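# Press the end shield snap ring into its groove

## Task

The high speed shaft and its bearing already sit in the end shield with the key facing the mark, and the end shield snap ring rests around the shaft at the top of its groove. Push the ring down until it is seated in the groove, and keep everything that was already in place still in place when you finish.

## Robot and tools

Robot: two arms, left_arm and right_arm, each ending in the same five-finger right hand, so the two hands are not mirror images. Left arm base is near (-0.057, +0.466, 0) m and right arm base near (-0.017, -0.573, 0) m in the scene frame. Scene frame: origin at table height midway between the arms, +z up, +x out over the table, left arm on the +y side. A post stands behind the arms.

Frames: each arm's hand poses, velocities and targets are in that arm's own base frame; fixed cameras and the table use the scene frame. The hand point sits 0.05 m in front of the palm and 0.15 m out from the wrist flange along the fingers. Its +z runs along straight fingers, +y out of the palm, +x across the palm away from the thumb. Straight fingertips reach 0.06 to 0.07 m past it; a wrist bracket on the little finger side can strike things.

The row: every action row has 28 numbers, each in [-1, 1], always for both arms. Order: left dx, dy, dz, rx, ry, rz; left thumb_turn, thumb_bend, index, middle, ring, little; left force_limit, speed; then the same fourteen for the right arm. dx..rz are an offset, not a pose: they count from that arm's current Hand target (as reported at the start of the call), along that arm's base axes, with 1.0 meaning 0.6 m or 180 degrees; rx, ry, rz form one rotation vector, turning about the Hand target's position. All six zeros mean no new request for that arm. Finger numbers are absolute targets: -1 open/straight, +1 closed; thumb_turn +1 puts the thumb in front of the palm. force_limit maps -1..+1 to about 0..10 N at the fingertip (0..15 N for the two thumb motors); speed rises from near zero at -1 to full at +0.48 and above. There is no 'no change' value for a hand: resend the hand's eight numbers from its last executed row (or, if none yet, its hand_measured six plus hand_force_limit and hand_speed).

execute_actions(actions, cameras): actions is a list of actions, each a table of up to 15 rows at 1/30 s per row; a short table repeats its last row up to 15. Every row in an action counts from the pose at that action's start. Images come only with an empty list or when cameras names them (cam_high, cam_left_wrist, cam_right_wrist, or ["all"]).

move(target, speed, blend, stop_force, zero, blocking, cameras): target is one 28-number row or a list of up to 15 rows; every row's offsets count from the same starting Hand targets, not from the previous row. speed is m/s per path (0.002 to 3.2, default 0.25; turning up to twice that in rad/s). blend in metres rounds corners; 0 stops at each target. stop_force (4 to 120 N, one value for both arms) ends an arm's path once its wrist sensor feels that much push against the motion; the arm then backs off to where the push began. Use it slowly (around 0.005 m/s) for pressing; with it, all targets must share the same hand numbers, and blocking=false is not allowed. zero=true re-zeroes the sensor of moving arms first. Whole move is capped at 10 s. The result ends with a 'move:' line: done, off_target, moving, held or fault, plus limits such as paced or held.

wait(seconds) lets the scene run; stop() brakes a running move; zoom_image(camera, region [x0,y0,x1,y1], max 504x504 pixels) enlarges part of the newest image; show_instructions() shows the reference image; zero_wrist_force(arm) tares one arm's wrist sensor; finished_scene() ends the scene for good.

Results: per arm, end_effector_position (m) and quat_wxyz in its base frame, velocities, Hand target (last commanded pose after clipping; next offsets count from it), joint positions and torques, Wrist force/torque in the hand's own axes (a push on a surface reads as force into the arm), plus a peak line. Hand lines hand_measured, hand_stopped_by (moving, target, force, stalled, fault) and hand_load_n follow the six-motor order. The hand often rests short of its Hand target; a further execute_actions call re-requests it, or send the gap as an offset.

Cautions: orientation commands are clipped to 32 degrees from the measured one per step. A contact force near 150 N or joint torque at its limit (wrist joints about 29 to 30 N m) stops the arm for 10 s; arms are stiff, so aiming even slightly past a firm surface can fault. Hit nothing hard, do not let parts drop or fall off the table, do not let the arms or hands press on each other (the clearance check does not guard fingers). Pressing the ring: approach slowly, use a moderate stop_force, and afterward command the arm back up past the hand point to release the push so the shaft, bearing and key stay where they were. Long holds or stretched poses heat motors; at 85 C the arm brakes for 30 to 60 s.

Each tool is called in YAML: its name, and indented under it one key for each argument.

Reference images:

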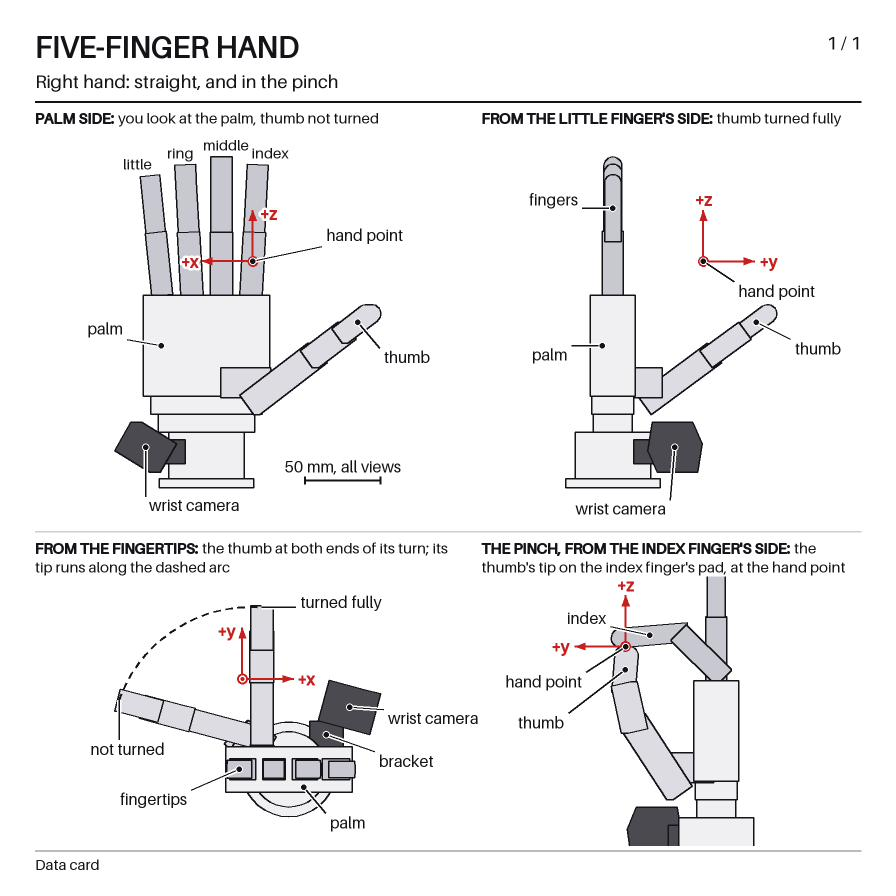

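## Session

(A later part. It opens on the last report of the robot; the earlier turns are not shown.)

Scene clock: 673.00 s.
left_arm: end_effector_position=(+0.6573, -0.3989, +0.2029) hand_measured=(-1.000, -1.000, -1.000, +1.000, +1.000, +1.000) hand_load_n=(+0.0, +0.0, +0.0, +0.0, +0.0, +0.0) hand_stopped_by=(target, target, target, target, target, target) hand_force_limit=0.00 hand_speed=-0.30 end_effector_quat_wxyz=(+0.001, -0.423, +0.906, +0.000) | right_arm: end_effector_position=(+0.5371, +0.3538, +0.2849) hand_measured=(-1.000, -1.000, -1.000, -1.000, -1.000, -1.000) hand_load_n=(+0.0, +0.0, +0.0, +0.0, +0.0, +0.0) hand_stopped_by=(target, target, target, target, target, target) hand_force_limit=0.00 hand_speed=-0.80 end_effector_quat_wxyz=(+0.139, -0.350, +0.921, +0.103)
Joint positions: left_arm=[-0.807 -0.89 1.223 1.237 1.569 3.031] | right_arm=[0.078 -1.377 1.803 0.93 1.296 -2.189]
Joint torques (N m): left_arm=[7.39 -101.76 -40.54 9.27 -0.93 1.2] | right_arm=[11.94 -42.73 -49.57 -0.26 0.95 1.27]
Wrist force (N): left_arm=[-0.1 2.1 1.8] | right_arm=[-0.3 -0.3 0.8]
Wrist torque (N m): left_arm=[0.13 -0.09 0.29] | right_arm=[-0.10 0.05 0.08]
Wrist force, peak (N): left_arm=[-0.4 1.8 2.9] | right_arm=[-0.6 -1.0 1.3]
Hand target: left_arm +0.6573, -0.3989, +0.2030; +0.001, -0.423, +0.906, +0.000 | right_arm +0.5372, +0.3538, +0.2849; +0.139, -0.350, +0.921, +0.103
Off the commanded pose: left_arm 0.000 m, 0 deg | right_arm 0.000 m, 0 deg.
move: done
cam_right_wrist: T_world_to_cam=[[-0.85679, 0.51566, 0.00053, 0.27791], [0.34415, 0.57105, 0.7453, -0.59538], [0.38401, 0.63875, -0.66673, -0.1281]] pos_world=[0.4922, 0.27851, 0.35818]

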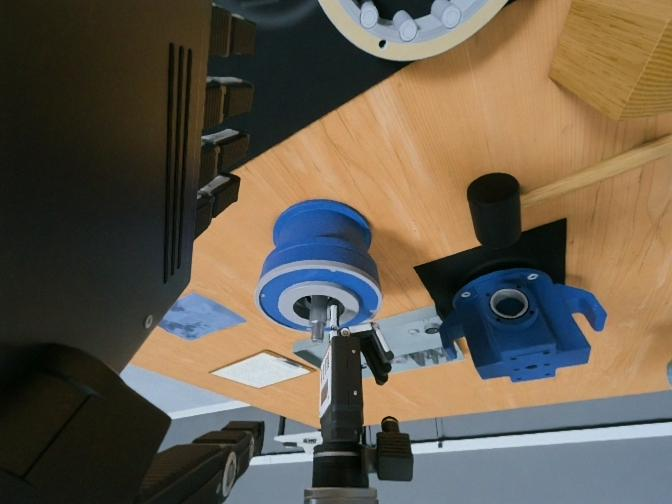

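move:
  target: [0,0,-0.0283,0,0,0,-1,-1,-1,1,1,1,0,-0.3,0,0,0,0,0,0,-1,-1,-1,-1,-1,-1,0,-0.8]
  speed: 0.01
  stop_force: 10
  cameras: ["cam_right_wrist"]

zoom_image:
  camera: "cam_right_wrist"
  region: [290, 275, 350, 330]

Scene clock: 675.10 s.
left_arm: end_effector_position=(+0.6573, -0.3989, +0.1969) hand_measured=(-1.000, -1.000, -1.000, +1.000, +1.000, +1.000) hand_load_n=(+0.0, +0.0, +0.0, +0.0, +0.5, +0.0) hand_stopped_by=(target, target, target, target, target, target) hand_force_limit=0.00 hand_speed=-0.30 end_effector_quat_wxyz=(+0.001, -0.423, +0.906, +0.000) | right_arm: end_effector_position=(+0.5372, +0.3538, +0.2849) hand_measured=(-1.000, -1.000, -1.000, -1.000, -1.000, -1.000) hand_load_n=(+0.0, +0.0, +0.0, +0.0, +0.0, +0.0) hand_stopped_by=(target, target, target, target, target, target) hand_force_limit=0.00 hand_speed=-0.80 end_effector_quat_wxyz=(+0.139, -0.350, +0.921, +0.103)
Joint positions: left_arm=[-0.807 -0.887 1.229 1.228 1.569 3.031] | right_arm=[0.078 -1.377 1.802 0.93 1.296 -2.189]
Joint torques (N m): left_arm=[1.51 -91.54 -37.38 6.71 -0.66 1.25] | right_arm=[4.01 -60.89 -51.15 -0.83 1.13 -1.47]
Wrist force (N): left_arm=[-1.0 1.9 -8.8] | right_arm=[0.0 -0.5 0.6]
Wrist torque (N m): left_arm=[0.72 -0.14 0.22] | right_arm=[-0.11 0.03 0.09]
Wrist force, peak (N): left_arm=[-0.6 2.2 -11.3] | right_arm=[-0.4 -0.5 1.2]
Hand target: left_arm +0.6573, -0.3989, +0.1969; +0.001, -0.423, +0.906, +0.000 (not the last commanded pose) | right_arm +0.5372, +0.3538, +0.2849; +0.139, -0.350, +0.921, +0.103
Off the commanded pose: left_arm 0.011 m, 0 deg | right_arm 0.000 m, 0 deg.
move: contact (left_arm)
cam_right_wrist: T_world_to_cam=[[-0.85678, 0.51568, 0.0001, 0.27814], [0.34384, 0.57113, 0.74538, -0.59531], [0.38432, 0.63866, -0.66664, -0.12829]] pos_world=[0.4923, 0.27851, 0.35818]

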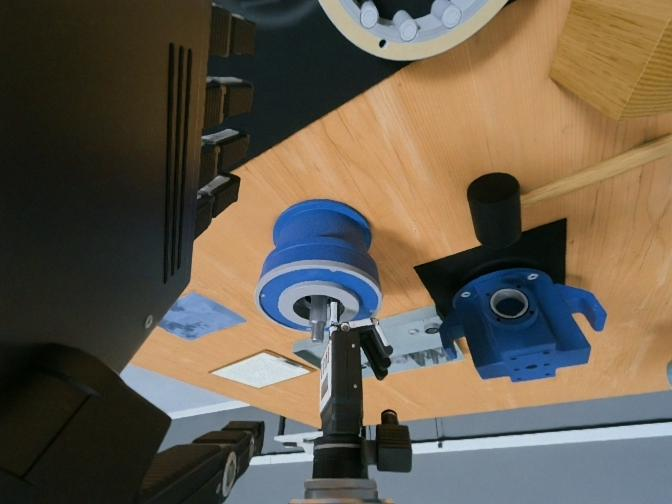

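Scaled by 8.400 from the camera's image (finer frame: 960x720).

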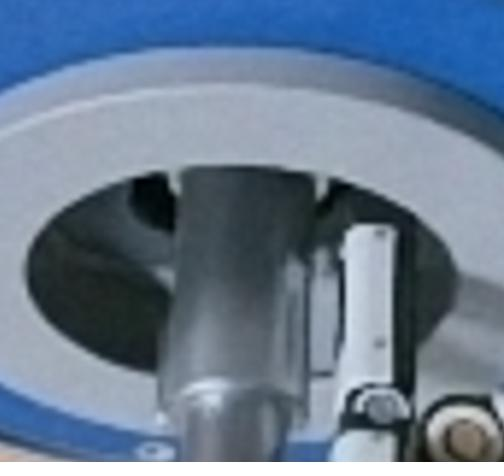

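move:
  target: [0,0,-0.0153,0,0,0,-1,-1,-1,1,1,1,0,-0.3,0,0,0,0,0,0,-1,-1,-1,-1,-1,-1,0,-0.8]
  speed: 0.006
  stop_force: 18
  zero: false

Scene clock: 678.60 s.
left_arm: end_effector_position=(+0.6573, -0.3989, +0.1886) hand_measured=(-1.000, -1.000, -1.000, +1.000, +1.000, +1.000) hand_load_n=(+0.0, +0.0, +0.0, +0.0, +0.0, +0.0) hand_stopped_by=(target, target, target, target, target, target) hand_force_limit=0.00 hand_speed=-0.30 end_effector_quat_wxyz=(+0.001, -0.423, +0.906, +0.000) | right_arm: end_effector_position=(+0.5372, +0.3538, +0.2849) hand_measured=(-1.000, -1.000, -1.000, -1.000, -1.000, -1.000) hand_load_n=(+0.0, +0.0, +0.0, +0.0, +0.0, +0.0) hand_stopped_by=(target, target, target, target, target, target) hand_force_limit=0.00 hand_speed=-0.80 end_effector_quat_wxyz=(+0.139, -0.350, +0.921, +0.103)
Joint positions: left_arm=[-0.807 -0.882 1.236 1.216 1.569 3.031] | right_arm=[0.078 -1.377 1.802 0.93 1.296 -2.189]
Joint torques (N m): left_arm=[0.62 -84.99 -33.02 5.19 -0.71 0.94] | right_arm=[3.57 -60.38 -51.14 -0.97 1.06 -1.29]
Wrist force (N): left_arm=[1.5 1.9 -18.6] | right_arm=[-0.4 -0.2 0.8]
Wrist torque (N m): left_arm=[1.33 -0.04 0.39] | right_arm=[-0.09 0.06 0.08]
Wrist force, peak (N): left_arm=[1.4 1.9 -20.1] | right_arm=[-0.1 -0.8 1.0]
Hand target: left_arm +0.6573, -0.3989, +0.1886; +0.001, -0.423, +0.906, +0.000 (not the last commanded pose) | right_arm +0.5372, +0.3538, +0.2849; +0.139, -0.350, +0.921, +0.103
Off the commanded pose: left_arm 0.001 m, 0 deg | right_arm 0.000 m, 0 deg.
move: contact (left_arm)

wait:
  seconds: 0.1
  cameras: ["cam_right_wrist"]

zoom_image:
  camera: "cam_right_wrist"
  region: [290, 275, 350, 330]

Scene clock: 679.23 s.
left_arm: end_effector_position=(+0.6573, -0.3989, +0.1886) hand_measured=(-1.000, -1.000, -1.000, +1.000, +1.000, +1.000) hand_load_n=(+0.0, +0.0, +0.5, +0.0, +0.0, +0.0) hand_stopped_by=(target, target, target, target, target, target) hand_force_limit=0.00 hand_speed=-0.30 end_effector_quat_wxyz=(+0.001, -0.423, +0.906, +0.000) | right_arm: end_effector_position=(+0.5372, +0.3538, +0.2849) hand_measured=(-1.000, -1.000, -1.000, -1.000, -1.000, -1.000) hand_load_n=(+0.0, +0.0, -0.5, +0.0, +0.0, +0.0) hand_stopped_by=(target, target, target, target, target, target) hand_force_limit=0.00 hand_speed=-0.80 end_effector_quat_wxyz=(+0.139, -0.350, +0.921, +0.103)
Joint positions: left_arm=[-0.807 -0.882 1.236 1.216 1.569 3.031] | right_arm=[0.078 -1.377 1.802 0.93 1.296 -2.189]
Joint torques (N m): left_arm=[1.98 -84.31 -33.21 5.16 -0.67 1.03] | right_arm=[3.74 -60.07 -51.86 -0.84 1.19 -1.59]
Wrist force (N): left_arm=[1.2 2.1 -18.0] | right_arm=[-0.2 -0.4 0.6]
Wrist torque (N m): left_arm=[1.31 0.00 0.37] | right_arm=[-0.10 0.05 0.08]
Wrist force, peak (N): left_arm=[1.4 1.7 -18.6] | right_arm=[-0.6 -0.3 0.9]
Hand target: left_arm +0.6573, -0.3989, +0.1886; +0.001, -0.423, +0.906, +0.000 (not the last commanded pose) | right_arm +0.5372, +0.3538, +0.2849; +0.139, -0.350, +0.921, +0.103
Off the commanded pose: left_arm 0.001 m, 0 deg | right_arm 0.000 m, 0 deg.
wait: 0.10 s; at rest from the start
cam_right_wrist: T_world_to_cam=[[-0.85678, 0.51568, 0.0001, 0.27814], [0.34384, 0.57113, 0.74538, -0.59531], [0.38432, 0.63866, -0.66664, -0.12829]] pos_world=[0.4923, 0.27851, 0.35818]

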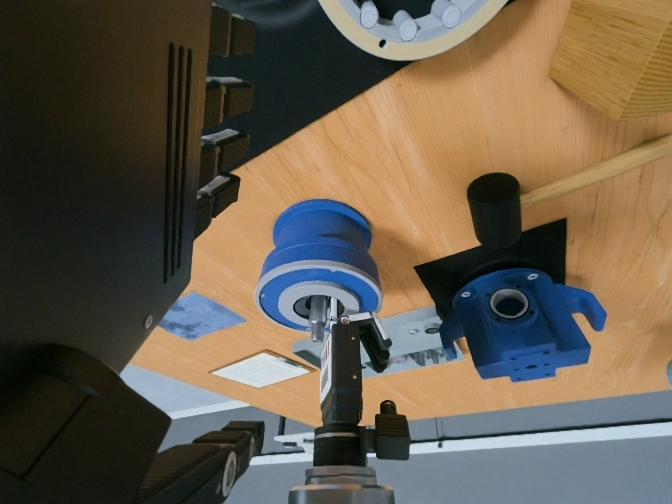

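Scaled by 8.400 from the camera's image (finer frame: 960x720).

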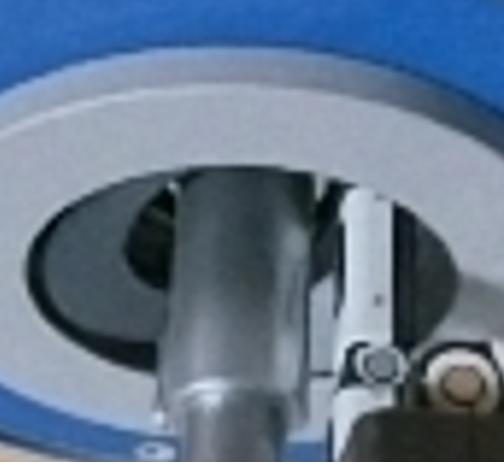

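move:
  target: [0.0025,0.00433,0,0,0,0,-1,-1,-1,1,1,1,0,-0.3,0,0,0,0,0,0,-1,-1,-1,-1,-1,-1,0,-0.8]
  speed: 0.01
  stop_force: 25
  cameras: ["cam_right_wrist"]

zoom_image:
  camera: "cam_right_wrist"
  region: [290, 275, 350, 330]

Scene clock: 681.07 s.
left_arm: end_effector_position=(+0.6588, -0.3962, +0.1886) hand_measured=(-1.000, -1.000, -1.000, +1.000, +1.000, +1.000) hand_load_n=(+0.0, +0.0, +0.0, +0.0, +0.5, +0.0) hand_stopped_by=(target, target, target, target, target, target) hand_force_limit=0.00 hand_speed=-0.30 end_effector_quat_wxyz=(+0.001, -0.423, +0.906, +0.000) | right_arm: end_effector_position=(+0.5372, +0.3538, +0.2849) hand_measured=(-1.000, -1.000, -1.000, -1.000, -1.000, -1.000) hand_load_n=(-0.5, +0.0, +0.0, +0.0, +0.0, +0.0) hand_stopped_by=(target, target, target, target, target, target) hand_force_limit=0.00 hand_speed=-0.80 end_effector_quat_wxyz=(+0.139, -0.350, +0.921, +0.103)
Joint positions: left_arm=[-0.803 -0.882 1.236 1.216 1.569 3.035] | right_arm=[0.078 -1.377 1.802 0.93 1.296 -2.189]
Joint torques (N m): left_arm=[2.15 -85.52 -22.65 -1.13 -0.6 -1.59] | right_arm=[5.41 -59.1 -51.33 -1.17 1.08 -1.21]
Wrist force (N): left_arm=[6.1 2.5 -16.2] | right_arm=[-0.2 -0.2 0.9]
Wrist torque (N m): left_arm=[1.21 0.27 0.66] | right_arm=[-0.10 0.04 0.09]
Wrist force, peak (N): left_arm=[8.2 2.0 -18.8] | right_arm=[-0.2 -0.5 1.1]
Hand target: left_arm +0.6588, -0.3963, +0.1886; +0.001, -0.423, +0.906, +0.000 | right_arm +0.5372, +0.3538, +0.2849; +0.139, -0.350, +0.921, +0.103
Off the commanded pose: left_arm 0.000 m, 0 deg | right_arm 0.000 m, 0 deg.
move: done
cam_right_wrist: T_world_to_cam=[[-0.85678, 0.51568, 0.0001, 0.27814], [0.34384, 0.57113, 0.74538, -0.59531], [0.38432, 0.63866, -0.66664, -0.12829]] pos_world=[0.4923, 0.27851, 0.35818]

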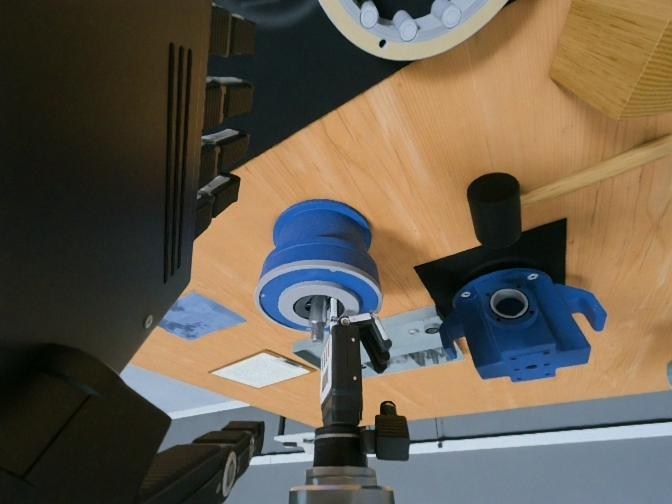

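Scaled by 8.400 from the camera's image (finer frame: 960x720).

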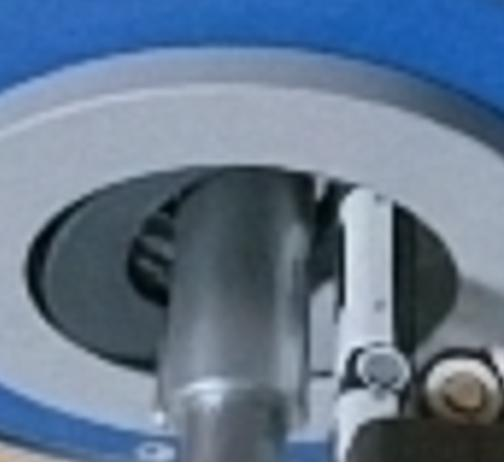

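move:
  target: [0.00333,0.00577,0,0,0,0,-1,-1,-1,1,1,1,0,-0.3,0,0,0,0,0,0,-1,-1,-1,-1,-1,-1,0,-0.8]
  speed: 0.01
  stop_force: 25
  cameras: ["cam_right_wrist"]

zoom_image:
  camera: "cam_right_wrist"
  region: [290, 275, 350, 330]

Scene clock: 682.80 s.
left_arm: end_effector_position=(+0.6608, -0.3928, +0.1886) hand_measured=(-1.000, -1.000, -1.000, +1.000, +1.000, +1.000) hand_load_n=(+0.0, +0.0, -0.5, +0.0, +0.0, +0.0) hand_stopped_by=(target, target, target, target, target, target) hand_force_limit=0.00 hand_speed=-0.30 end_effector_quat_wxyz=(+0.001, -0.423, +0.906, +0.000) | right_arm: end_effector_position=(+0.5372, +0.3538, +0.2849) hand_measured=(-1.000, -1.000, -1.000, -1.000, -1.000, -1.000) hand_load_n=(+0.0, +0.0, +0.0, +0.0, +0.0, +0.0) hand_stopped_by=(target, target, target, target, target, target) hand_force_limit=0.00 hand_speed=-0.80 end_effector_quat_wxyz=(+0.139, -0.350, +0.921, +0.103)
Joint positions: left_arm=[-0.798 -0.883 1.237 1.216 1.569 3.04] | right_arm=[0.078 -1.377 1.802 0.93 1.296 -2.189]
Joint torques (N m): left_arm=[-4.4 -88.82 -24.51 -0.13 0.37 -1.61] | right_arm=[5.67 -60.65 -51.88 -1.2 1.23 -1.44]
Wrist force (N): left_arm=[6.4 2.3 -11.0] | right_arm=[-0.1 -0.4 0.8]
Wrist torque (N m): left_arm=[0.85 0.24 0.69] | right_arm=[-0.11 0.04 0.08]
Wrist force, peak (N): left_arm=[6.3 2.4 -16.3] | right_arm=[-0.1 -0.8 0.9]
Hand target: left_arm +0.6608, -0.3928, +0.1886; +0.001, -0.423, +0.906, +0.000 | right_arm +0.5372, +0.3538, +0.2849; +0.139, -0.350, +0.921, +0.103
Off the commanded pose: left_arm 0.000 m, 0 deg | right_arm 0.000 m, 0 deg.
move: done
cam_right_wrist: T_world_to_cam=[[-0.85678, 0.51568, 0.0001, 0.27814], [0.34384, 0.57113, 0.74538, -0.59531], [0.38432, 0.63866, -0.66664, -0.12829]] pos_world=[0.4923, 0.27851, 0.35818]

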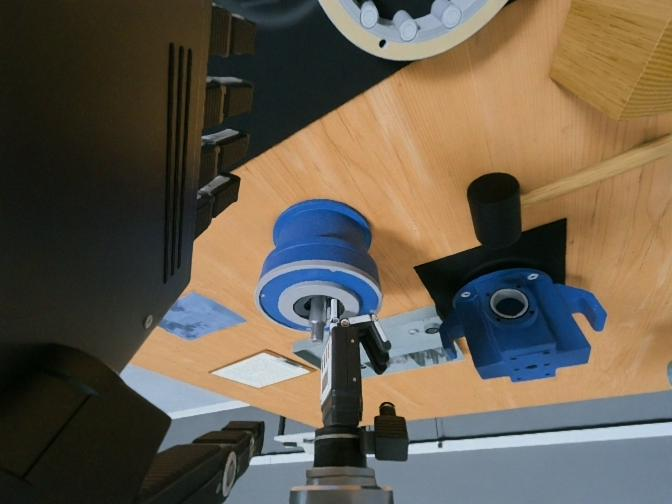

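Scaled by 8.400 from the camera's image (finer frame: 960x720).

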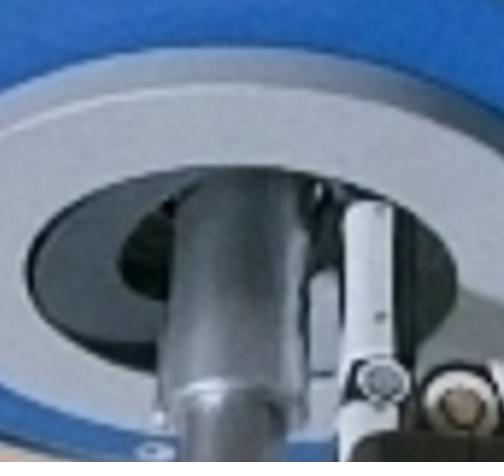

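move:
  target:
    - [0,0,0.2023,0,0,0,-1,-1,-1,1,1,1,0,-0.3,0,0,0,0,0,0,-1,-1,-1,-1,-1,-1,0,-0.8]
    - [0.1112,-0.0838,0.2023,-0.1405,0.1130,-0.2064,-1,-1,-1,-1,-1,-1,0,0,0,0,0,0,0,0,-1,-1,-1,-1,-1,-1,0,-0.8]
    - [0.1112,-0.0838,0.0762,-0.1405,0.1130,-0.2064,-1,-1,-1,-1,-1,-1,0,0,0,0,0,0,0,0,-1,-1,-1,-1,-1,-1,0,-0.8]
  speed: [0.1,0.25,0.2]
  cameras: ["cam_left_wrist"]

zoom_image:
  camera: "cam_left_wrist"
  region: [275, 190, 395, 310]

zoom_image:
  camera: "cam_left_wrist"
  region: [330, 195, 390, 255]

Scene clock: 689.27 s.
left_arm: end_effector_position=(+0.7275, -0.4431, +0.2344) hand_measured=(-1.000, -1.000, -1.000, -1.000, -1.000, -1.000) hand_load_n=(+0.0, +0.0, +0.0, +0.5, +0.0, +0.0) hand_stopped_by=(target, target, target, target, target, target) hand_force_limit=0.00 hand_speed=0.00 end_effector_quat_wxyz=(-0.246, -0.100, +0.957, -0.121) | right_arm: end_effector_position=(+0.5372, +0.3538, +0.2849) hand_measured=(-1.000, -1.000, -1.000, -1.000, -1.000, -1.000) hand_load_n=(+0.0, +0.0, +0.0, +0.5, +0.0, +0.0) hand_stopped_by=(target, target, target, target, target, target) hand_force_limit=0.00 hand_speed=-0.80 end_effector_quat_wxyz=(+0.139, -0.350, +0.921, +0.103)
Joint positions: left_arm=[-0.661 -0.677 0.856 1.599 2.089 3.897] | right_arm=[0.078 -1.377 1.802 0.93 1.296 -2.189]
Joint torques (N m): left_arm=[-13.41 -102.04 -28.63 3.54 1.84 -1.54] | right_arm=[5.76 -60.37 -51.8 -0.74 1.26 -1.73]
Wrist force (N): left_arm=[-0.7 2.4 0.8] | right_arm=[-0.2 -0.4 0.6]
Wrist torque (N m): left_arm=[0.22 -0.01 0.08] | right_arm=[-0.10 0.06 0.08]
Wrist force, peak (N): left_arm=[6.5 2.6 -11.5] | right_arm=[-0.2 -0.4 1.2]
Hand target: left_arm +0.7275, -0.4431, +0.2343; -0.246, -0.100, +0.957, -0.121 | right_arm +0.5372, +0.3538, +0.2849; +0.139, -0.350, +0.921, +0.103
Off the commanded pose: left_arm 0.000 m, 0 deg | right_arm 0.000 m, 0 deg.
move: done
cam_left_wrist: T_world_to_cam=[[-0.42183, 0.90667, -0.00169, 0.7065], [0.90667, 0.42183, 0.00252, -0.47599], [0.003, -0.00047, -0.99999, 0.34785]] pos_world=[0.72854, -0.43962, 0.35024]

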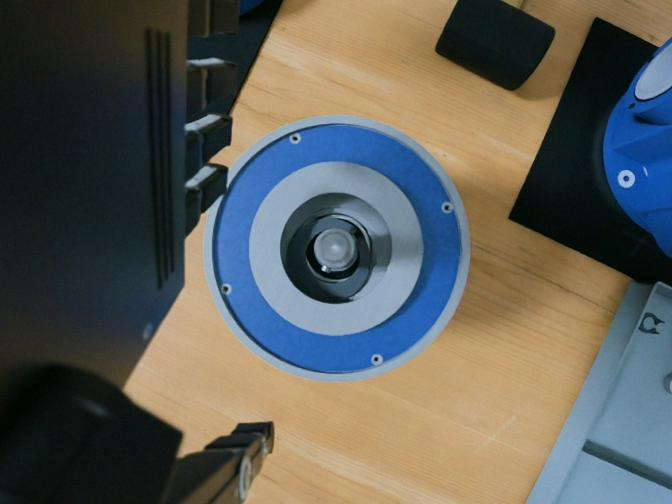

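Scaled by 4.200 from the camera's image (finer frame: 960x720).

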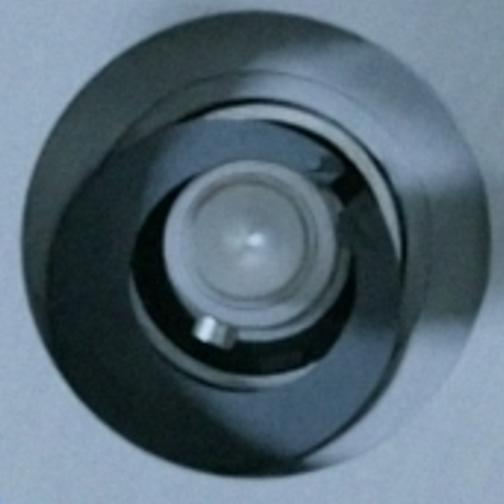

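Scaled by 8.400 from the camera's image (finer frame: 960x720).

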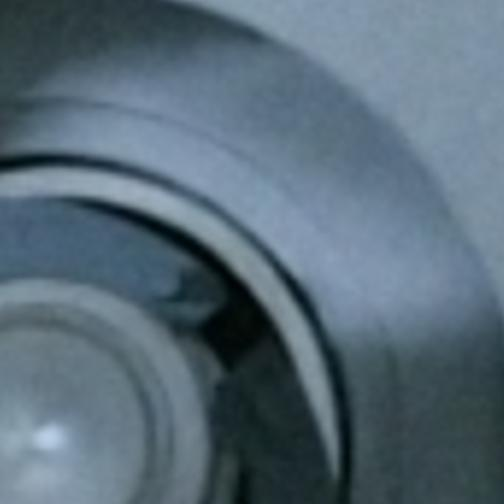

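move:
  target:
    - [0,0,0.1262,0,0,0,-1,-1,-1,1,1,1,0,-0.3,0,0,0,0,0,0,-1,-1,-1,-1,-1,-1,0,-0.8]
    - [0.0457,0.124,0.1262,0.0426,-0.1747,-0.1999,-1,-1,-1,1,1,1,0,-0.3,0,0,0,0,0,0,-1,-1,-1,-1,-1,-1,0,-0.8]
    - [0.0457,0.124,-0.0572,0.0426,-0.1747,-0.1999,-1,-1,-1,1,1,1,0,-0.3,0,0,0,0,0,0,-1,-1,-1,-1,-1,-1,0,-0.8]
  speed: [0.25,0.25,0.2]

move:
  target: [0,0,-0.022,0,0,0,-1,-1,-1,1,1,1,0,-0.3,0,0,0,0,0,0,-1,-1,-1,-1,-1,-1,0,-0.8]
  speed: 0.008
  stop_force: 6
  cameras: ["cam_right_wrist"]

zoom_image:
  camera: "cam_right_wrist"
  region: [290, 275, 350, 330]

Scene clock: 702.57 s.
left_arm: end_effector_position=(+0.7549, -0.3687, +0.2001) hand_measured=(-1.000, -1.000, -1.000, +1.000, +1.000, +1.000) hand_load_n=(+0.0, +0.0, -2.5, +0.0, +0.0, +0.0) hand_stopped_by=(target, target, target, target, target, target) hand_force_limit=0.00 hand_speed=-0.30 end_effector_quat_wxyz=(+0.000, +0.216, +0.976, +0.000) | right_arm: end_effector_position=(+0.5372, +0.3538, +0.2849) hand_measured=(-1.000, -1.000, -1.000, -1.000, -1.000, -1.000) hand_load_n=(+0.0, +0.0, -0.5, +0.0, +0.0, +0.0) hand_stopped_by=(target, target, target, target, target, target) hand_force_limit=0.00 hand_speed=-0.80 end_effector_quat_wxyz=(+0.139, -0.350, +0.921, +0.103)
Joint positions: left_arm=[-0.745 -0.909 1.26 1.219 1.571 4.404] | right_arm=[0.078 -1.377 1.802 0.93 1.296 -2.189]
Joint torques (N m): left_arm=[15.51 -83.25 -28.83 2.46 -0.66 0.87] | right_arm=[7.67 -60.75 -51.91 -0.79 0.9 -1.32]
Wrist force (N): left_arm=[0.1 4.7 2.7] | right_arm=[-0.1 -0.3 0.6]
Wrist torque (N m): left_arm=[0.00 -0.12 0.07] | right_arm=[-0.09 0.04 0.08]
Wrist force, peak (N): left_arm=[0.0 4.8 3.3] | right_arm=[-0.1 -0.8 1.1]
Hand target: left_arm +0.7549, -0.3687, +0.2000; +0.000, +0.216, +0.976, +0.000 | right_arm +0.5372, +0.3538, +0.2849; +0.139, -0.350, +0.921, +0.103
Off the commanded pose: left_arm 0.000 m, 0 deg | right_arm 0.000 m, 0 deg.
move: done

Scene clock: 704.57 s.
left_arm: end_effector_position=(+0.7549, -0.3687, +0.1929) hand_measured=(-1.000, -1.000, -1.000, +1.000, +1.000, +1.000) hand_load_n=(+0.0, +0.0, -2.0, +0.0, +0.0, +0.5) hand_stopped_by=(target, target, target, target, target, target) hand_force_limit=0.00 hand_speed=-0.30 end_effector_quat_wxyz=(+0.000, +0.216, +0.976, +0.000) | right_arm: end_effector_position=(+0.5372, +0.3538, +0.2849) hand_measured=(-1.000, -1.000, -1.000, -1.000, -1.000, -1.000) hand_load_n=(-0.5, +0.0, +0.0, +0.0, +0.0, +0.0) hand_stopped_by=(target, target, target, target, target, target) hand_force_limit=0.00 hand_speed=-0.80 end_effector_quat_wxyz=(+0.139, -0.350, +0.921, +0.103)
Joint positions: left_arm=[-0.745 -0.904 1.266 1.208 1.571 4.404] | right_arm=[0.078 -1.377 1.802 0.93 1.296 -2.189]
Joint torques (N m): left_arm=[13.62 -92.96 -39.15 7.06 0.27 0.52] | right_arm=[9.15 -59.68 -51.08 -1.04 0.73 -1.31]
Wrist force (N): left_arm=[0.8 5.1 -5.6] | right_arm=[-0.3 -0.4 0.7]
Wrist torque (N m): left_arm=[0.54 0.01 0.13] | right_arm=[-0.10 0.06 0.08]
Wrist force, peak (N): left_arm=[0.6 4.5 -9.5] | right_arm=[0.2 -0.8 1.0]
Hand target: left_arm +0.7549, -0.3687, +0.1929; +0.000, +0.216, +0.976, +0.000 (not the last commanded pose) | right_arm +0.5372, +0.3538, +0.2849; +0.139, -0.350, +0.921, +0.103
Off the commanded pose: left_arm 0.006 m, 0 deg | right_arm 0.000 m, 0 deg.
move: contact (left_arm)
cam_right_wrist: T_world_to_cam=[[-0.85678, 0.51568, 0.0001, 0.27814], [0.34384, 0.57113, 0.74538, -0.59531], [0.38432, 0.63866, -0.66664, -0.12829]] pos_world=[0.4923, 0.27851, 0.35818]

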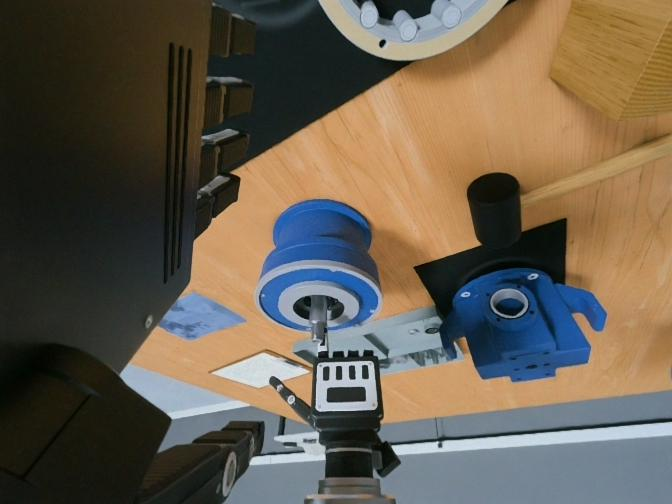

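Scaled by 8.400 from the camera's image (finer frame: 960x720).

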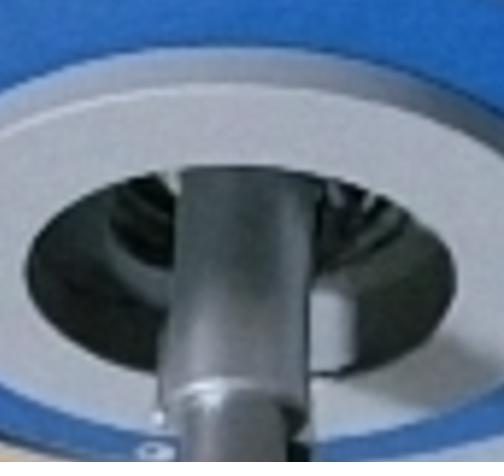

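move:
  target:
    - [0.0008,0.0012,-0.0003,0,0,0,-1,-1,-1,1,1,1,0,-0.3,0,0,0,0,0,0,-1,-1,-1,-1,-1,-1,0,-0.8]
    - [-0.0055,0.008,-0.0003,0,0,0,-1,-1,-1,1,1,1,0,-0.3,0,0,0,0,0,0,-1,-1,-1,-1,-1,-1,0,-0.8]
  speed: 0.01
  stop_force: 30
  cameras: ["cam_right_wrist"]

zoom_image:
  camera: "cam_right_wrist"
  region: [290, 275, 350, 330]

Scene clock: 706.63 s.
left_arm: end_effector_position=(+0.7516, -0.3639, +0.1928) hand_measured=(-1.000, -1.000, -1.000, +1.000, +1.000, +1.000) hand_load_n=(+0.0, +0.0, +0.5, +0.0, +0.0, +0.0) hand_stopped_by=(target, target, target, target, target, target) hand_force_limit=0.00 hand_speed=-0.30 end_effector_quat_wxyz=(+0.000, +0.216, +0.976, +0.000) | right_arm: end_effector_position=(+0.5372, +0.3538, +0.2849) hand_measured=(-1.000, -1.000, -1.000, -1.000, -1.000, -1.000) hand_load_n=(+0.0, +0.0, +0.0, +0.0, +0.0, +0.0) hand_stopped_by=(target, target, target, target, target, target) hand_force_limit=0.00 hand_speed=-0.80 end_effector_quat_wxyz=(+0.139, -0.350, +0.921, +0.103)
Joint positions: left_arm=[-0.743 -0.913 1.281 1.202 1.571 4.405] | right_arm=[0.078 -1.377 1.802 0.93 1.296 -2.189]
Joint torques (N m): left_arm=[14.6 -72.74 -38.41 7.89 0.61 0.2] | right_arm=[8.17 -60.66 -51.61 -0.85 1.17 -1.66]
Wrist force (N): left_arm=[-0.5 0.2 -2.7] | right_arm=[-0.4 -0.4 0.8]
Wrist torque (N m): left_arm=[0.44 -0.15 0.05] | right_arm=[-0.11 0.08 0.07]
Wrist force, peak (N): left_arm=[1.0 5.3 -5.2] | right_arm=[-0.3 -0.6 1.2]
Hand target: left_arm +0.7516, -0.3639, +0.1927; +0.000, +0.216, +0.976, +0.000 | right_arm +0.5372, +0.3538, +0.2849; +0.139, -0.350, +0.921, +0.103
Off the commanded pose: left_arm 0.000 m, 0 deg | right_arm 0.000 m, 0 deg.
move: done
cam_right_wrist: T_world_to_cam=[[-0.85678, 0.51568, 0.0001, 0.27814], [0.34384, 0.57113, 0.74538, -0.59531], [0.38432, 0.63866, -0.66664, -0.12829]] pos_world=[0.4923, 0.27851, 0.35818]

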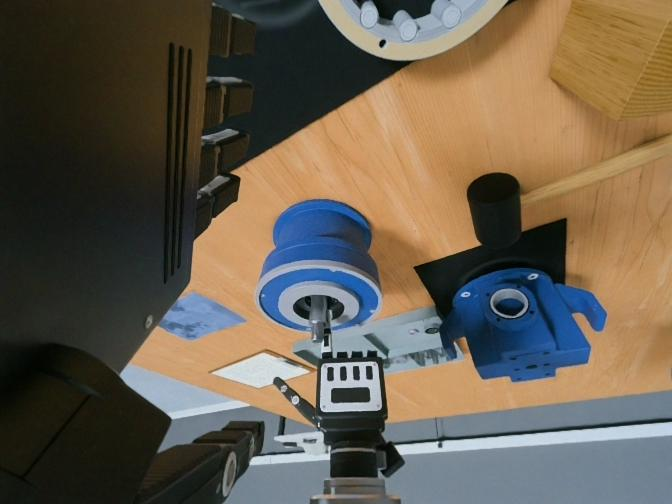

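Scaled by 8.400 from the camera's image (finer frame: 960x720).

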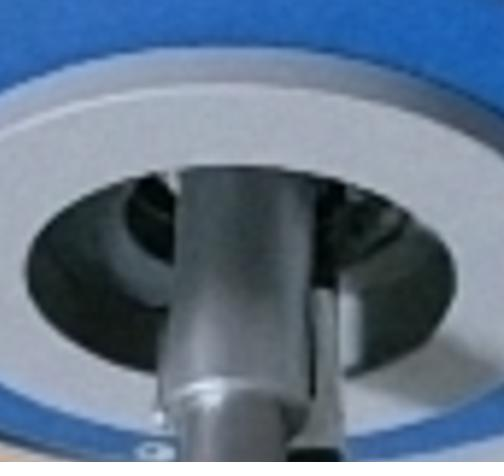

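move:
  target:
    - [0,0,0.1955,0,0,0,-1,-1,-1,1,1,1,0,-0.3,0,0,0,0,0,0,-1,-1,-1,-1,-1,-1,0,-0.8]
    - [-0.0402,-0.132,0.1955,-0.0426,0.1747,0.1999,-1,-1,-1,-1,-1,-1,0,0.4,0,0,0,0,0,0,-1,-1,-1,-1,-1,-1,0,-0.8]
    - [-0.0402,-0.132,0.0693,-0.0426,0.1747,0.1999,-1,-1,-1,-1,-1,-1,0,0.4,0,0,0,0,0,0,-1,-1,-1,-1,-1,-1,0,-0.8]
  speed: [0.15,0.3,0.25]
  cameras: ["cam_left_wrist"]

zoom_image:
  camera: "cam_left_wrist"
  region: [275, 190, 395, 310]

zoom_image:
  camera: "cam_left_wrist"
  region: [330, 195, 390, 255]

Scene clock: 713.03 s.
left_arm: end_effector_position=(+0.7275, -0.4431, +0.2344) hand_measured=(-1.000, -1.000, -1.000, -1.000, -1.000, -1.000) hand_load_n=(+0.0, +0.0, +0.0, +0.0, +0.0, +0.0) hand_stopped_by=(target, target, target, target, target, target) hand_force_limit=0.00 hand_speed=0.40 end_effector_quat_wxyz=(-0.246, -0.100, +0.957, -0.121) | right_arm: end_effector_position=(+0.5372, +0.3538, +0.2849) hand_measured=(-1.000, -1.000, -1.000, -1.000, -1.000, -1.000) hand_load_n=(+0.0, +0.0, +0.0, +0.0, +0.0, +0.0) hand_stopped_by=(target, target, target, target, target, target) hand_force_limit=0.00 hand_speed=-0.80 end_effector_quat_wxyz=(+0.139, -0.350, +0.921, +0.103)
Joint positions: left_arm=[-0.661 -0.677 0.856 1.599 2.089 3.897] | right_arm=[0.078 -1.377 1.802 0.93 1.296 -2.189]
Joint torques (N m): left_arm=[-14.23 -102.01 -26.73 2.77 2.39 -1.57] | right_arm=[9.85 -60.58 -50.84 -0.7 1.15 -1.41]
Wrist force (N): left_arm=[-0.9 2.6 0.9] | right_arm=[-0.4 -0.1 0.9]
Wrist torque (N m): left_arm=[0.25 0.02 0.23] | right_arm=[-0.07 0.07 0.08]
Wrist force, peak (N): left_arm=[-1.7 3.0 3.2] | right_arm=[-0.4 -0.7 1.1]
Hand target: left_arm +0.7275, -0.4431, +0.2343; -0.246, -0.100, +0.957, -0.121 | right_arm +0.5372, +0.3538, +0.2849; +0.139, -0.350, +0.921, +0.103
Off the commanded pose: left_arm 0.000 m, 0 deg | right_arm 0.000 m, 0 deg.
move: done
cam_left_wrist: T_world_to_cam=[[-0.42183, 0.90667, -0.00169, 0.70651], [0.90667, 0.42183, 0.00252, -0.47599], [0.003, -0.00047, -0.99999, 0.34795]] pos_world=[0.72854, -0.43962, 0.35034]

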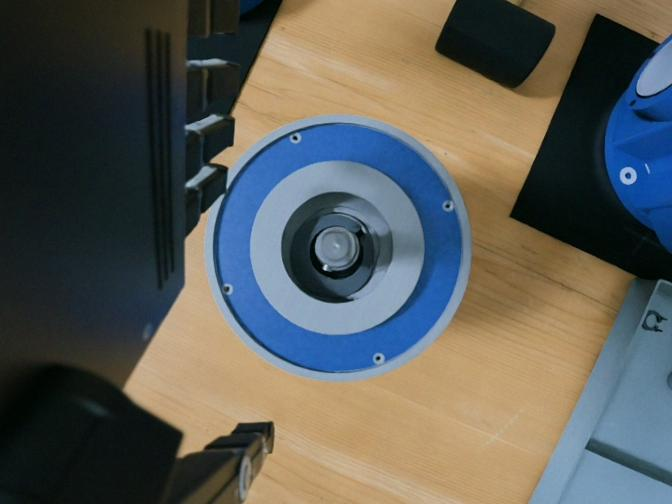

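Scaled by 4.200 from the camera's image (finer frame: 960x720).

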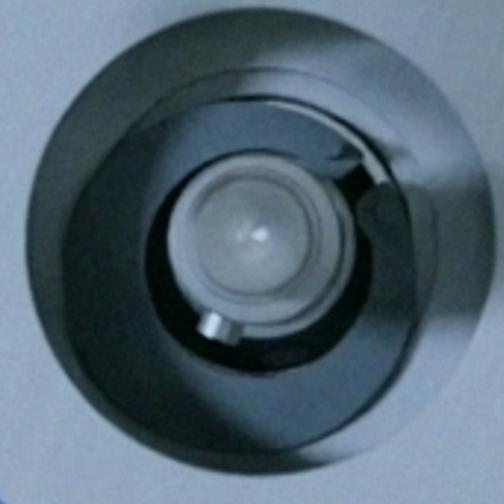

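Scaled by 8.400 from the camera's image (finer frame: 960x720).

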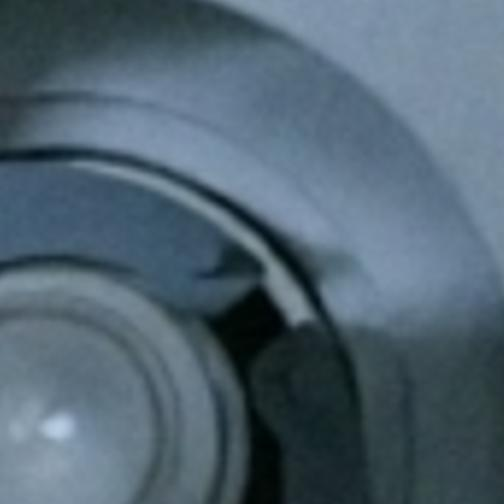

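zoom_image:
  camera: "cam_left_wrist"
  region: [275, 245, 345, 315]

zoom_image:
  camera: "cam_left_wrist"
  region: [325, 245, 395, 315]

zoom_image:
  camera: "cam_left_wrist"
  region: [275, 185, 345, 255]

zoom_image:
  camera: "cam_left_wrist"
  region: [325, 185, 395, 255]

Scaled by 7.200 from the camera's image (finer frame: 960x720).

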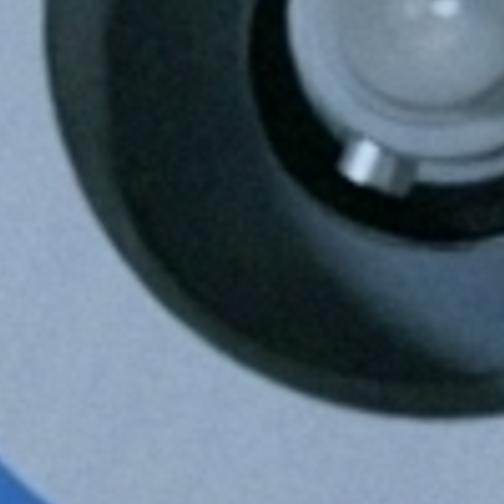

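Scaled by 7.200 from the camera's image (finer frame: 960x720).

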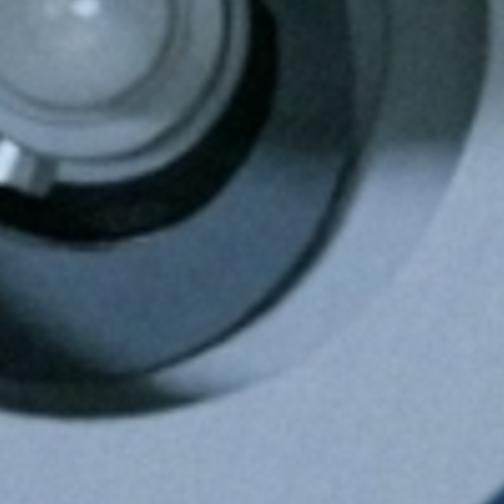

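Scaled by 7.200 from the camera's image (finer frame: 960x720).

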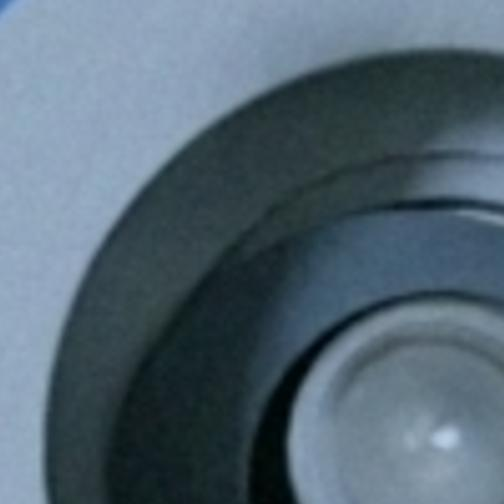

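Scaled by 7.200 from the camera's image (finer frame: 960x720).

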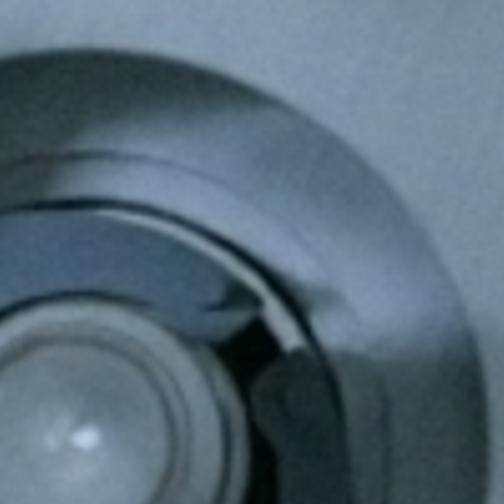

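move:
  target:
    - [0,0,0.1262,0,0,0,-1,-1,-1,1,1,1,0,0.4,0,0,0,0,0,0,-1,-1,-1,-1,-1,-1,0,-0.8]
    - [0.0475,0.1242,0.1262,0.0426,-0.1747,-0.1999,-1,-1,-1,1,1,1,0,0.4,0,0,0,0,0,0,-1,-1,-1,-1,-1,-1,0,-0.8]
    - [0.0475,0.1242,-0.0622,0.0426,-0.1747,-0.1999,-1,-1,-1,1,1,1,0,0.4,0,0,0,0,0,0,-1,-1,-1,-1,-1,-1,0,-0.8]
  speed: [0.25,0.3,0.2]

move:
  target: [0,0,-0.015,0,0,0,-1,-1,-1,1,1,1,0,0.4,0,0,0,0,0,0,-1,-1,-1,-1,-1,-1,0,-0.8]
  speed: 0.008
  stop_force: 6
  cameras: ["cam_right_wrist"]

zoom_image:
  camera: "cam_right_wrist"
  region: [290, 275, 350, 330]

Scene clock: 732.63 s.
left_arm: end_effector_position=(+0.7560, -0.3686, +0.1971) hand_measured=(-1.000, -1.000, -1.000, +1.000, +1.000, +1.000) hand_load_n=(+0.0, +0.0, -0.5, +0.0, +0.0, +0.0) hand_stopped_by=(target, target, target, target, target, target) hand_force_limit=0.00 hand_speed=0.40 end_effector_quat_wxyz=(+0.000, +0.216, +0.976, +0.000) | right_arm: end_effector_position=(+0.5372, +0.3538, +0.2849) hand_measured=(-1.000, -1.000, -1.000, -1.000, -1.000, -1.000) hand_load_n=(+0.0, +0.0, +0.0, +0.0, +0.0, +0.0) hand_stopped_by=(target, target, target, target, target, target) hand_force_limit=0.00 hand_speed=-0.80 end_effector_quat_wxyz=(+0.139, -0.350, +0.921, +0.103)
Joint positions: left_arm=[-0.744 -0.905 1.26 1.216 1.571 4.405] | right_arm=[0.078 -1.377 1.802 0.93 1.296 -2.189]
Joint torques (N m): left_arm=[16.51 -83.79 -28.39 3.13 -0.66 1.11] | right_arm=[10.92 -59.37 -51.19 -1.19 1.24 -1.39]
Wrist force (N): left_arm=[-0.2 2.6 1.8] | right_arm=[-0.1 -0.5 0.9]
Wrist torque (N m): left_arm=[0.14 -0.07 0.08] | right_arm=[-0.13 0.03 0.08]
Wrist force, peak (N): left_arm=[-2.1 2.8 3.8] | right_arm=[-0.1 -0.4 1.5]
Hand target: left_arm +0.7560, -0.3686, +0.1970; +0.000, +0.216, +0.976, +0.000 | right_arm +0.5372, +0.3538, +0.2849; +0.139, -0.350, +0.921, +0.103
Off the commanded pose: left_arm 0.000 m, 0 deg | right_arm 0.000 m, 0 deg.
move: done

Scene clock: 734.23 s.
left_arm: end_effector_position=(+0.7560, -0.3686, +0.1928) hand_measured=(-1.000, -1.000, -1.000, +1.000, +1.000, +1.000) hand_load_n=(-0.5, +0.0, -0.5, +0.0, +0.5, +0.0) hand_stopped_by=(target, target, target, target, target, target) hand_force_limit=0.00 hand_speed=0.40 end_effector_quat_wxyz=(+0.000, +0.216, +0.976, +0.000) | right_arm: end_effector_position=(+0.5372, +0.3538, +0.2849) hand_measured=(-1.000, -1.000, -1.000, -1.000, -1.000, -1.000) hand_load_n=(+0.0, +0.0, +0.0, +0.0, +0.0, +0.5) hand_stopped_by=(target, target, target, target, target, target) hand_force_limit=0.00 hand_speed=-0.80 end_effector_quat_wxyz=(+0.139, -0.350, +0.921, +0.103)
Joint positions: left_arm=[-0.744 -0.903 1.263 1.209 1.571 4.405] | right_arm=[0.078 -1.377 1.802 0.93 1.296 -2.189]
Joint torques (N m): left_arm=[17.22 -93.09 -38.67 7.23 -0.15 0.87] | right_arm=[10.56 -61.36 -51.45 -0.94 1.21 -1.46]
Wrist force (N): left_arm=[1.2 2.7 -5.6] | right_arm=[-0.1 -0.5 0.9]
Wrist torque (N m): left_arm=[0.55 -0.07 0.16] | right_arm=[-0.14 0.04 0.08]
Wrist force, peak (N): left_arm=[0.4 2.5 -9.2] | right_arm=[-0.2 -0.2 1.2]
Hand target: left_arm +0.7560, -0.3686, +0.1928; +0.000, +0.216, +0.976, +0.000 (not the last commanded pose) | right_arm +0.5372, +0.3538, +0.2849; +0.139, -0.350, +0.921, +0.103
Off the commanded pose: left_arm 0.005 m, 0 deg | right_arm 0.000 m, 0 deg.
move: contact (left_arm)
cam_right_wrist: T_world_to_cam=[[-0.85678, 0.51568, 0.0001, 0.27814], [0.34384, 0.57113, 0.74538, -0.59531], [0.38432, 0.63866, -0.66664, -0.12829]] pos_world=[0.4923, 0.27851, 0.35818]

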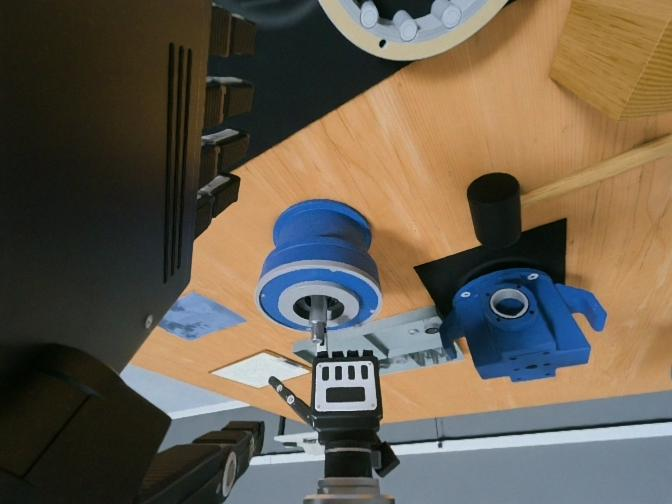

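Scaled by 8.400 from the camera's image (finer frame: 960x720).

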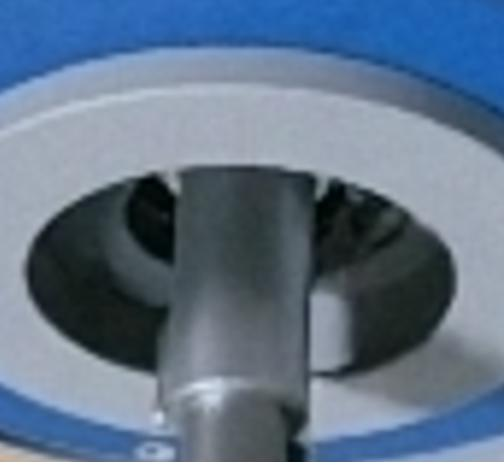

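move:
  target: [-0.0023,0.0063,-0.0004,0,0,0,-1,-1,-1,1,1,1,0,0.4,0,0,0,0,0,0,-1,-1,-1,-1,-1,-1,0,-0.8]
  speed: 0.006
  stop_force: 30
  cameras: ["cam_right_wrist"]

zoom_image:
  camera: "cam_right_wrist"
  region: [290, 275, 350, 330]

Scene clock: 736.10 s.
left_arm: end_effector_position=(+0.7546, -0.3648, +0.1926) hand_measured=(-1.000, -1.000, -1.000, +1.000, +1.000, +1.000) hand_load_n=(+0.0, +0.0, +0.5, +0.0, +0.0, +0.0) hand_stopped_by=(target, target, target, target, target, target) hand_force_limit=0.00 hand_speed=0.40 end_effector_quat_wxyz=(+0.000, +0.216, +0.976, +0.000) | right_arm: end_effector_position=(+0.5372, +0.3538, +0.2849) hand_measured=(-1.000, -1.000, -1.000, -1.000, -1.000, -1.000) hand_load_n=(+0.0, +0.0, +0.0, +0.0, +0.0, +0.0) hand_stopped_by=(target, target, target, target, target, target) hand_force_limit=0.00 hand_speed=-0.80 end_effector_quat_wxyz=(+0.139, -0.350, +0.921, +0.103)
Joint positions: left_arm=[-0.742 -0.908 1.272 1.205 1.571 4.407] | right_arm=[0.078 -1.377 1.802 0.93 1.296 -2.189]
Joint torques (N m): left_arm=[11.29 -73.73 -34.07 4.71 0.01 -1.22] | right_arm=[12.06 -61 -50.18 -0.7 1.37 -1.43]
Wrist force (N): left_arm=[-3.9 -2.8 -7.7] | right_arm=[-0.2 -0.5 0.7]
Wrist torque (N m): left_arm=[0.90 -0.29 -0.14] | right_arm=[-0.12 0.05 0.08]
Wrist force, peak (N): left_arm=[-3.9 -2.8 -8.0] | right_arm=[-0.5 -0.3 1.2]
Hand target: left_arm +0.7546, -0.3648, +0.1926; +0.000, +0.216, +0.976, +0.000 | right_arm +0.5372, +0.3538, +0.2849; +0.139, -0.350, +0.921, +0.103
Off the commanded pose: left_arm 0.000 m, 0 deg | right_arm 0.000 m, 0 deg.
move: done
cam_right_wrist: T_world_to_cam=[[-0.85678, 0.51568, 0.0001, 0.27814], [0.34384, 0.57113, 0.74538, -0.59531], [0.38432, 0.63866, -0.66664, -0.12829]] pos_world=[0.4923, 0.27851, 0.35818]

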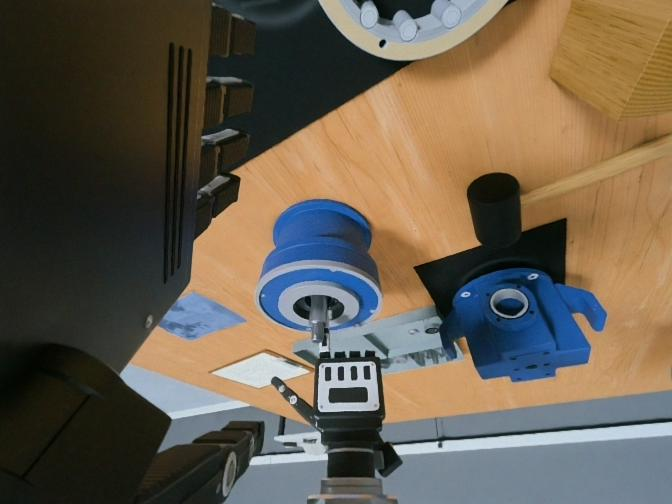

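Scaled by 8.400 from the camera's image (finer frame: 960x720).

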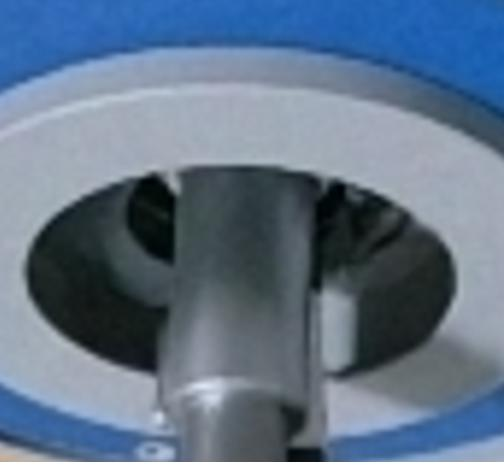

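move:
  target: [-0.0017,0.0047,0,0,0,0,-1,-1,-1,1,1,1,0,0.4,0,0,0,0,0,0,-1,-1,-1,-1,-1,-1,0,-0.8]
  speed: 0.006
  stop_force: 30
  cameras: ["cam_right_wrist"]

zoom_image:
  camera: "cam_right_wrist"
  region: [290, 285, 320, 310]

Scene clock: 737.90 s.
left_arm: end_effector_position=(+0.7536, -0.3620, +0.1926) hand_measured=(-1.000, -1.000, -1.000, +1.000, +1.000, +1.000) hand_load_n=(+0.0, +0.0, +1.0, +0.0, +0.0, +0.0) hand_stopped_by=(target, target, target, target, target, target) hand_force_limit=0.00 hand_speed=0.40 end_effector_quat_wxyz=(+0.000, +0.216, +0.976, +0.000) | right_arm: end_effector_position=(+0.5372, +0.3538, +0.2849) hand_measured=(-1.000, -1.000, -1.000, -1.000, -1.000, -1.000) hand_load_n=(+0.0, +0.0, +0.0, +0.0, +0.0, +0.0) hand_stopped_by=(target, target, target, target, target, target) hand_force_limit=0.00 hand_speed=-0.80 end_effector_quat_wxyz=(+0.139, -0.350, +0.921, +0.103)
Joint positions: left_arm=[-0.74 -0.912 1.279 1.203 1.571 4.409] | right_arm=[0.078 -1.377 1.802 0.93 1.296 -2.189]
Joint torques (N m): left_arm=[16.12 -70.79 -31.87 3.54 0.31 0.16] | right_arm=[12.81 -60.14 -51.14 -0.95 1.46 -1.3]
Wrist force (N): left_arm=[-3.4 -5.2 -12.7] | right_arm=[-0.2 -0.5 0.7]
Wrist torque (N m): left_arm=[1.41 -0.34 -0.09] | right_arm=[-0.13 0.04 0.08]
Wrist force, peak (N): left_arm=[-3.3 -5.0 -13.0] | right_arm=[-0.3 -0.8 1.0]
Hand target: left_arm +0.7536, -0.3620, +0.1926; +0.000, +0.216, +0.976, +0.000 | right_arm +0.5372, +0.3538, +0.2849; +0.139, -0.350, +0.921, +0.103
Off the commanded pose: left_arm 0.000 m, 0 deg | right_arm 0.000 m, 0 deg.
move: done
cam_right_wrist: T_world_to_cam=[[-0.85678, 0.51568, 0.0001, 0.27814], [0.34384, 0.57113, 0.74538, -0.59531], [0.38432, 0.63866, -0.66664, -0.12829]] pos_world=[0.4923, 0.27851, 0.35818]

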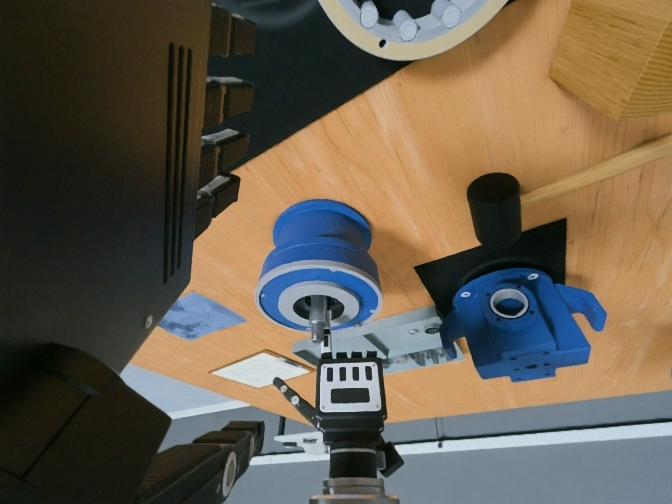

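Scaled by 16.800 from the camera's image (finer frame: 960x720).

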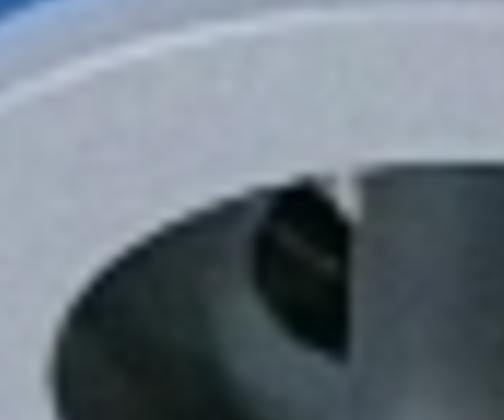

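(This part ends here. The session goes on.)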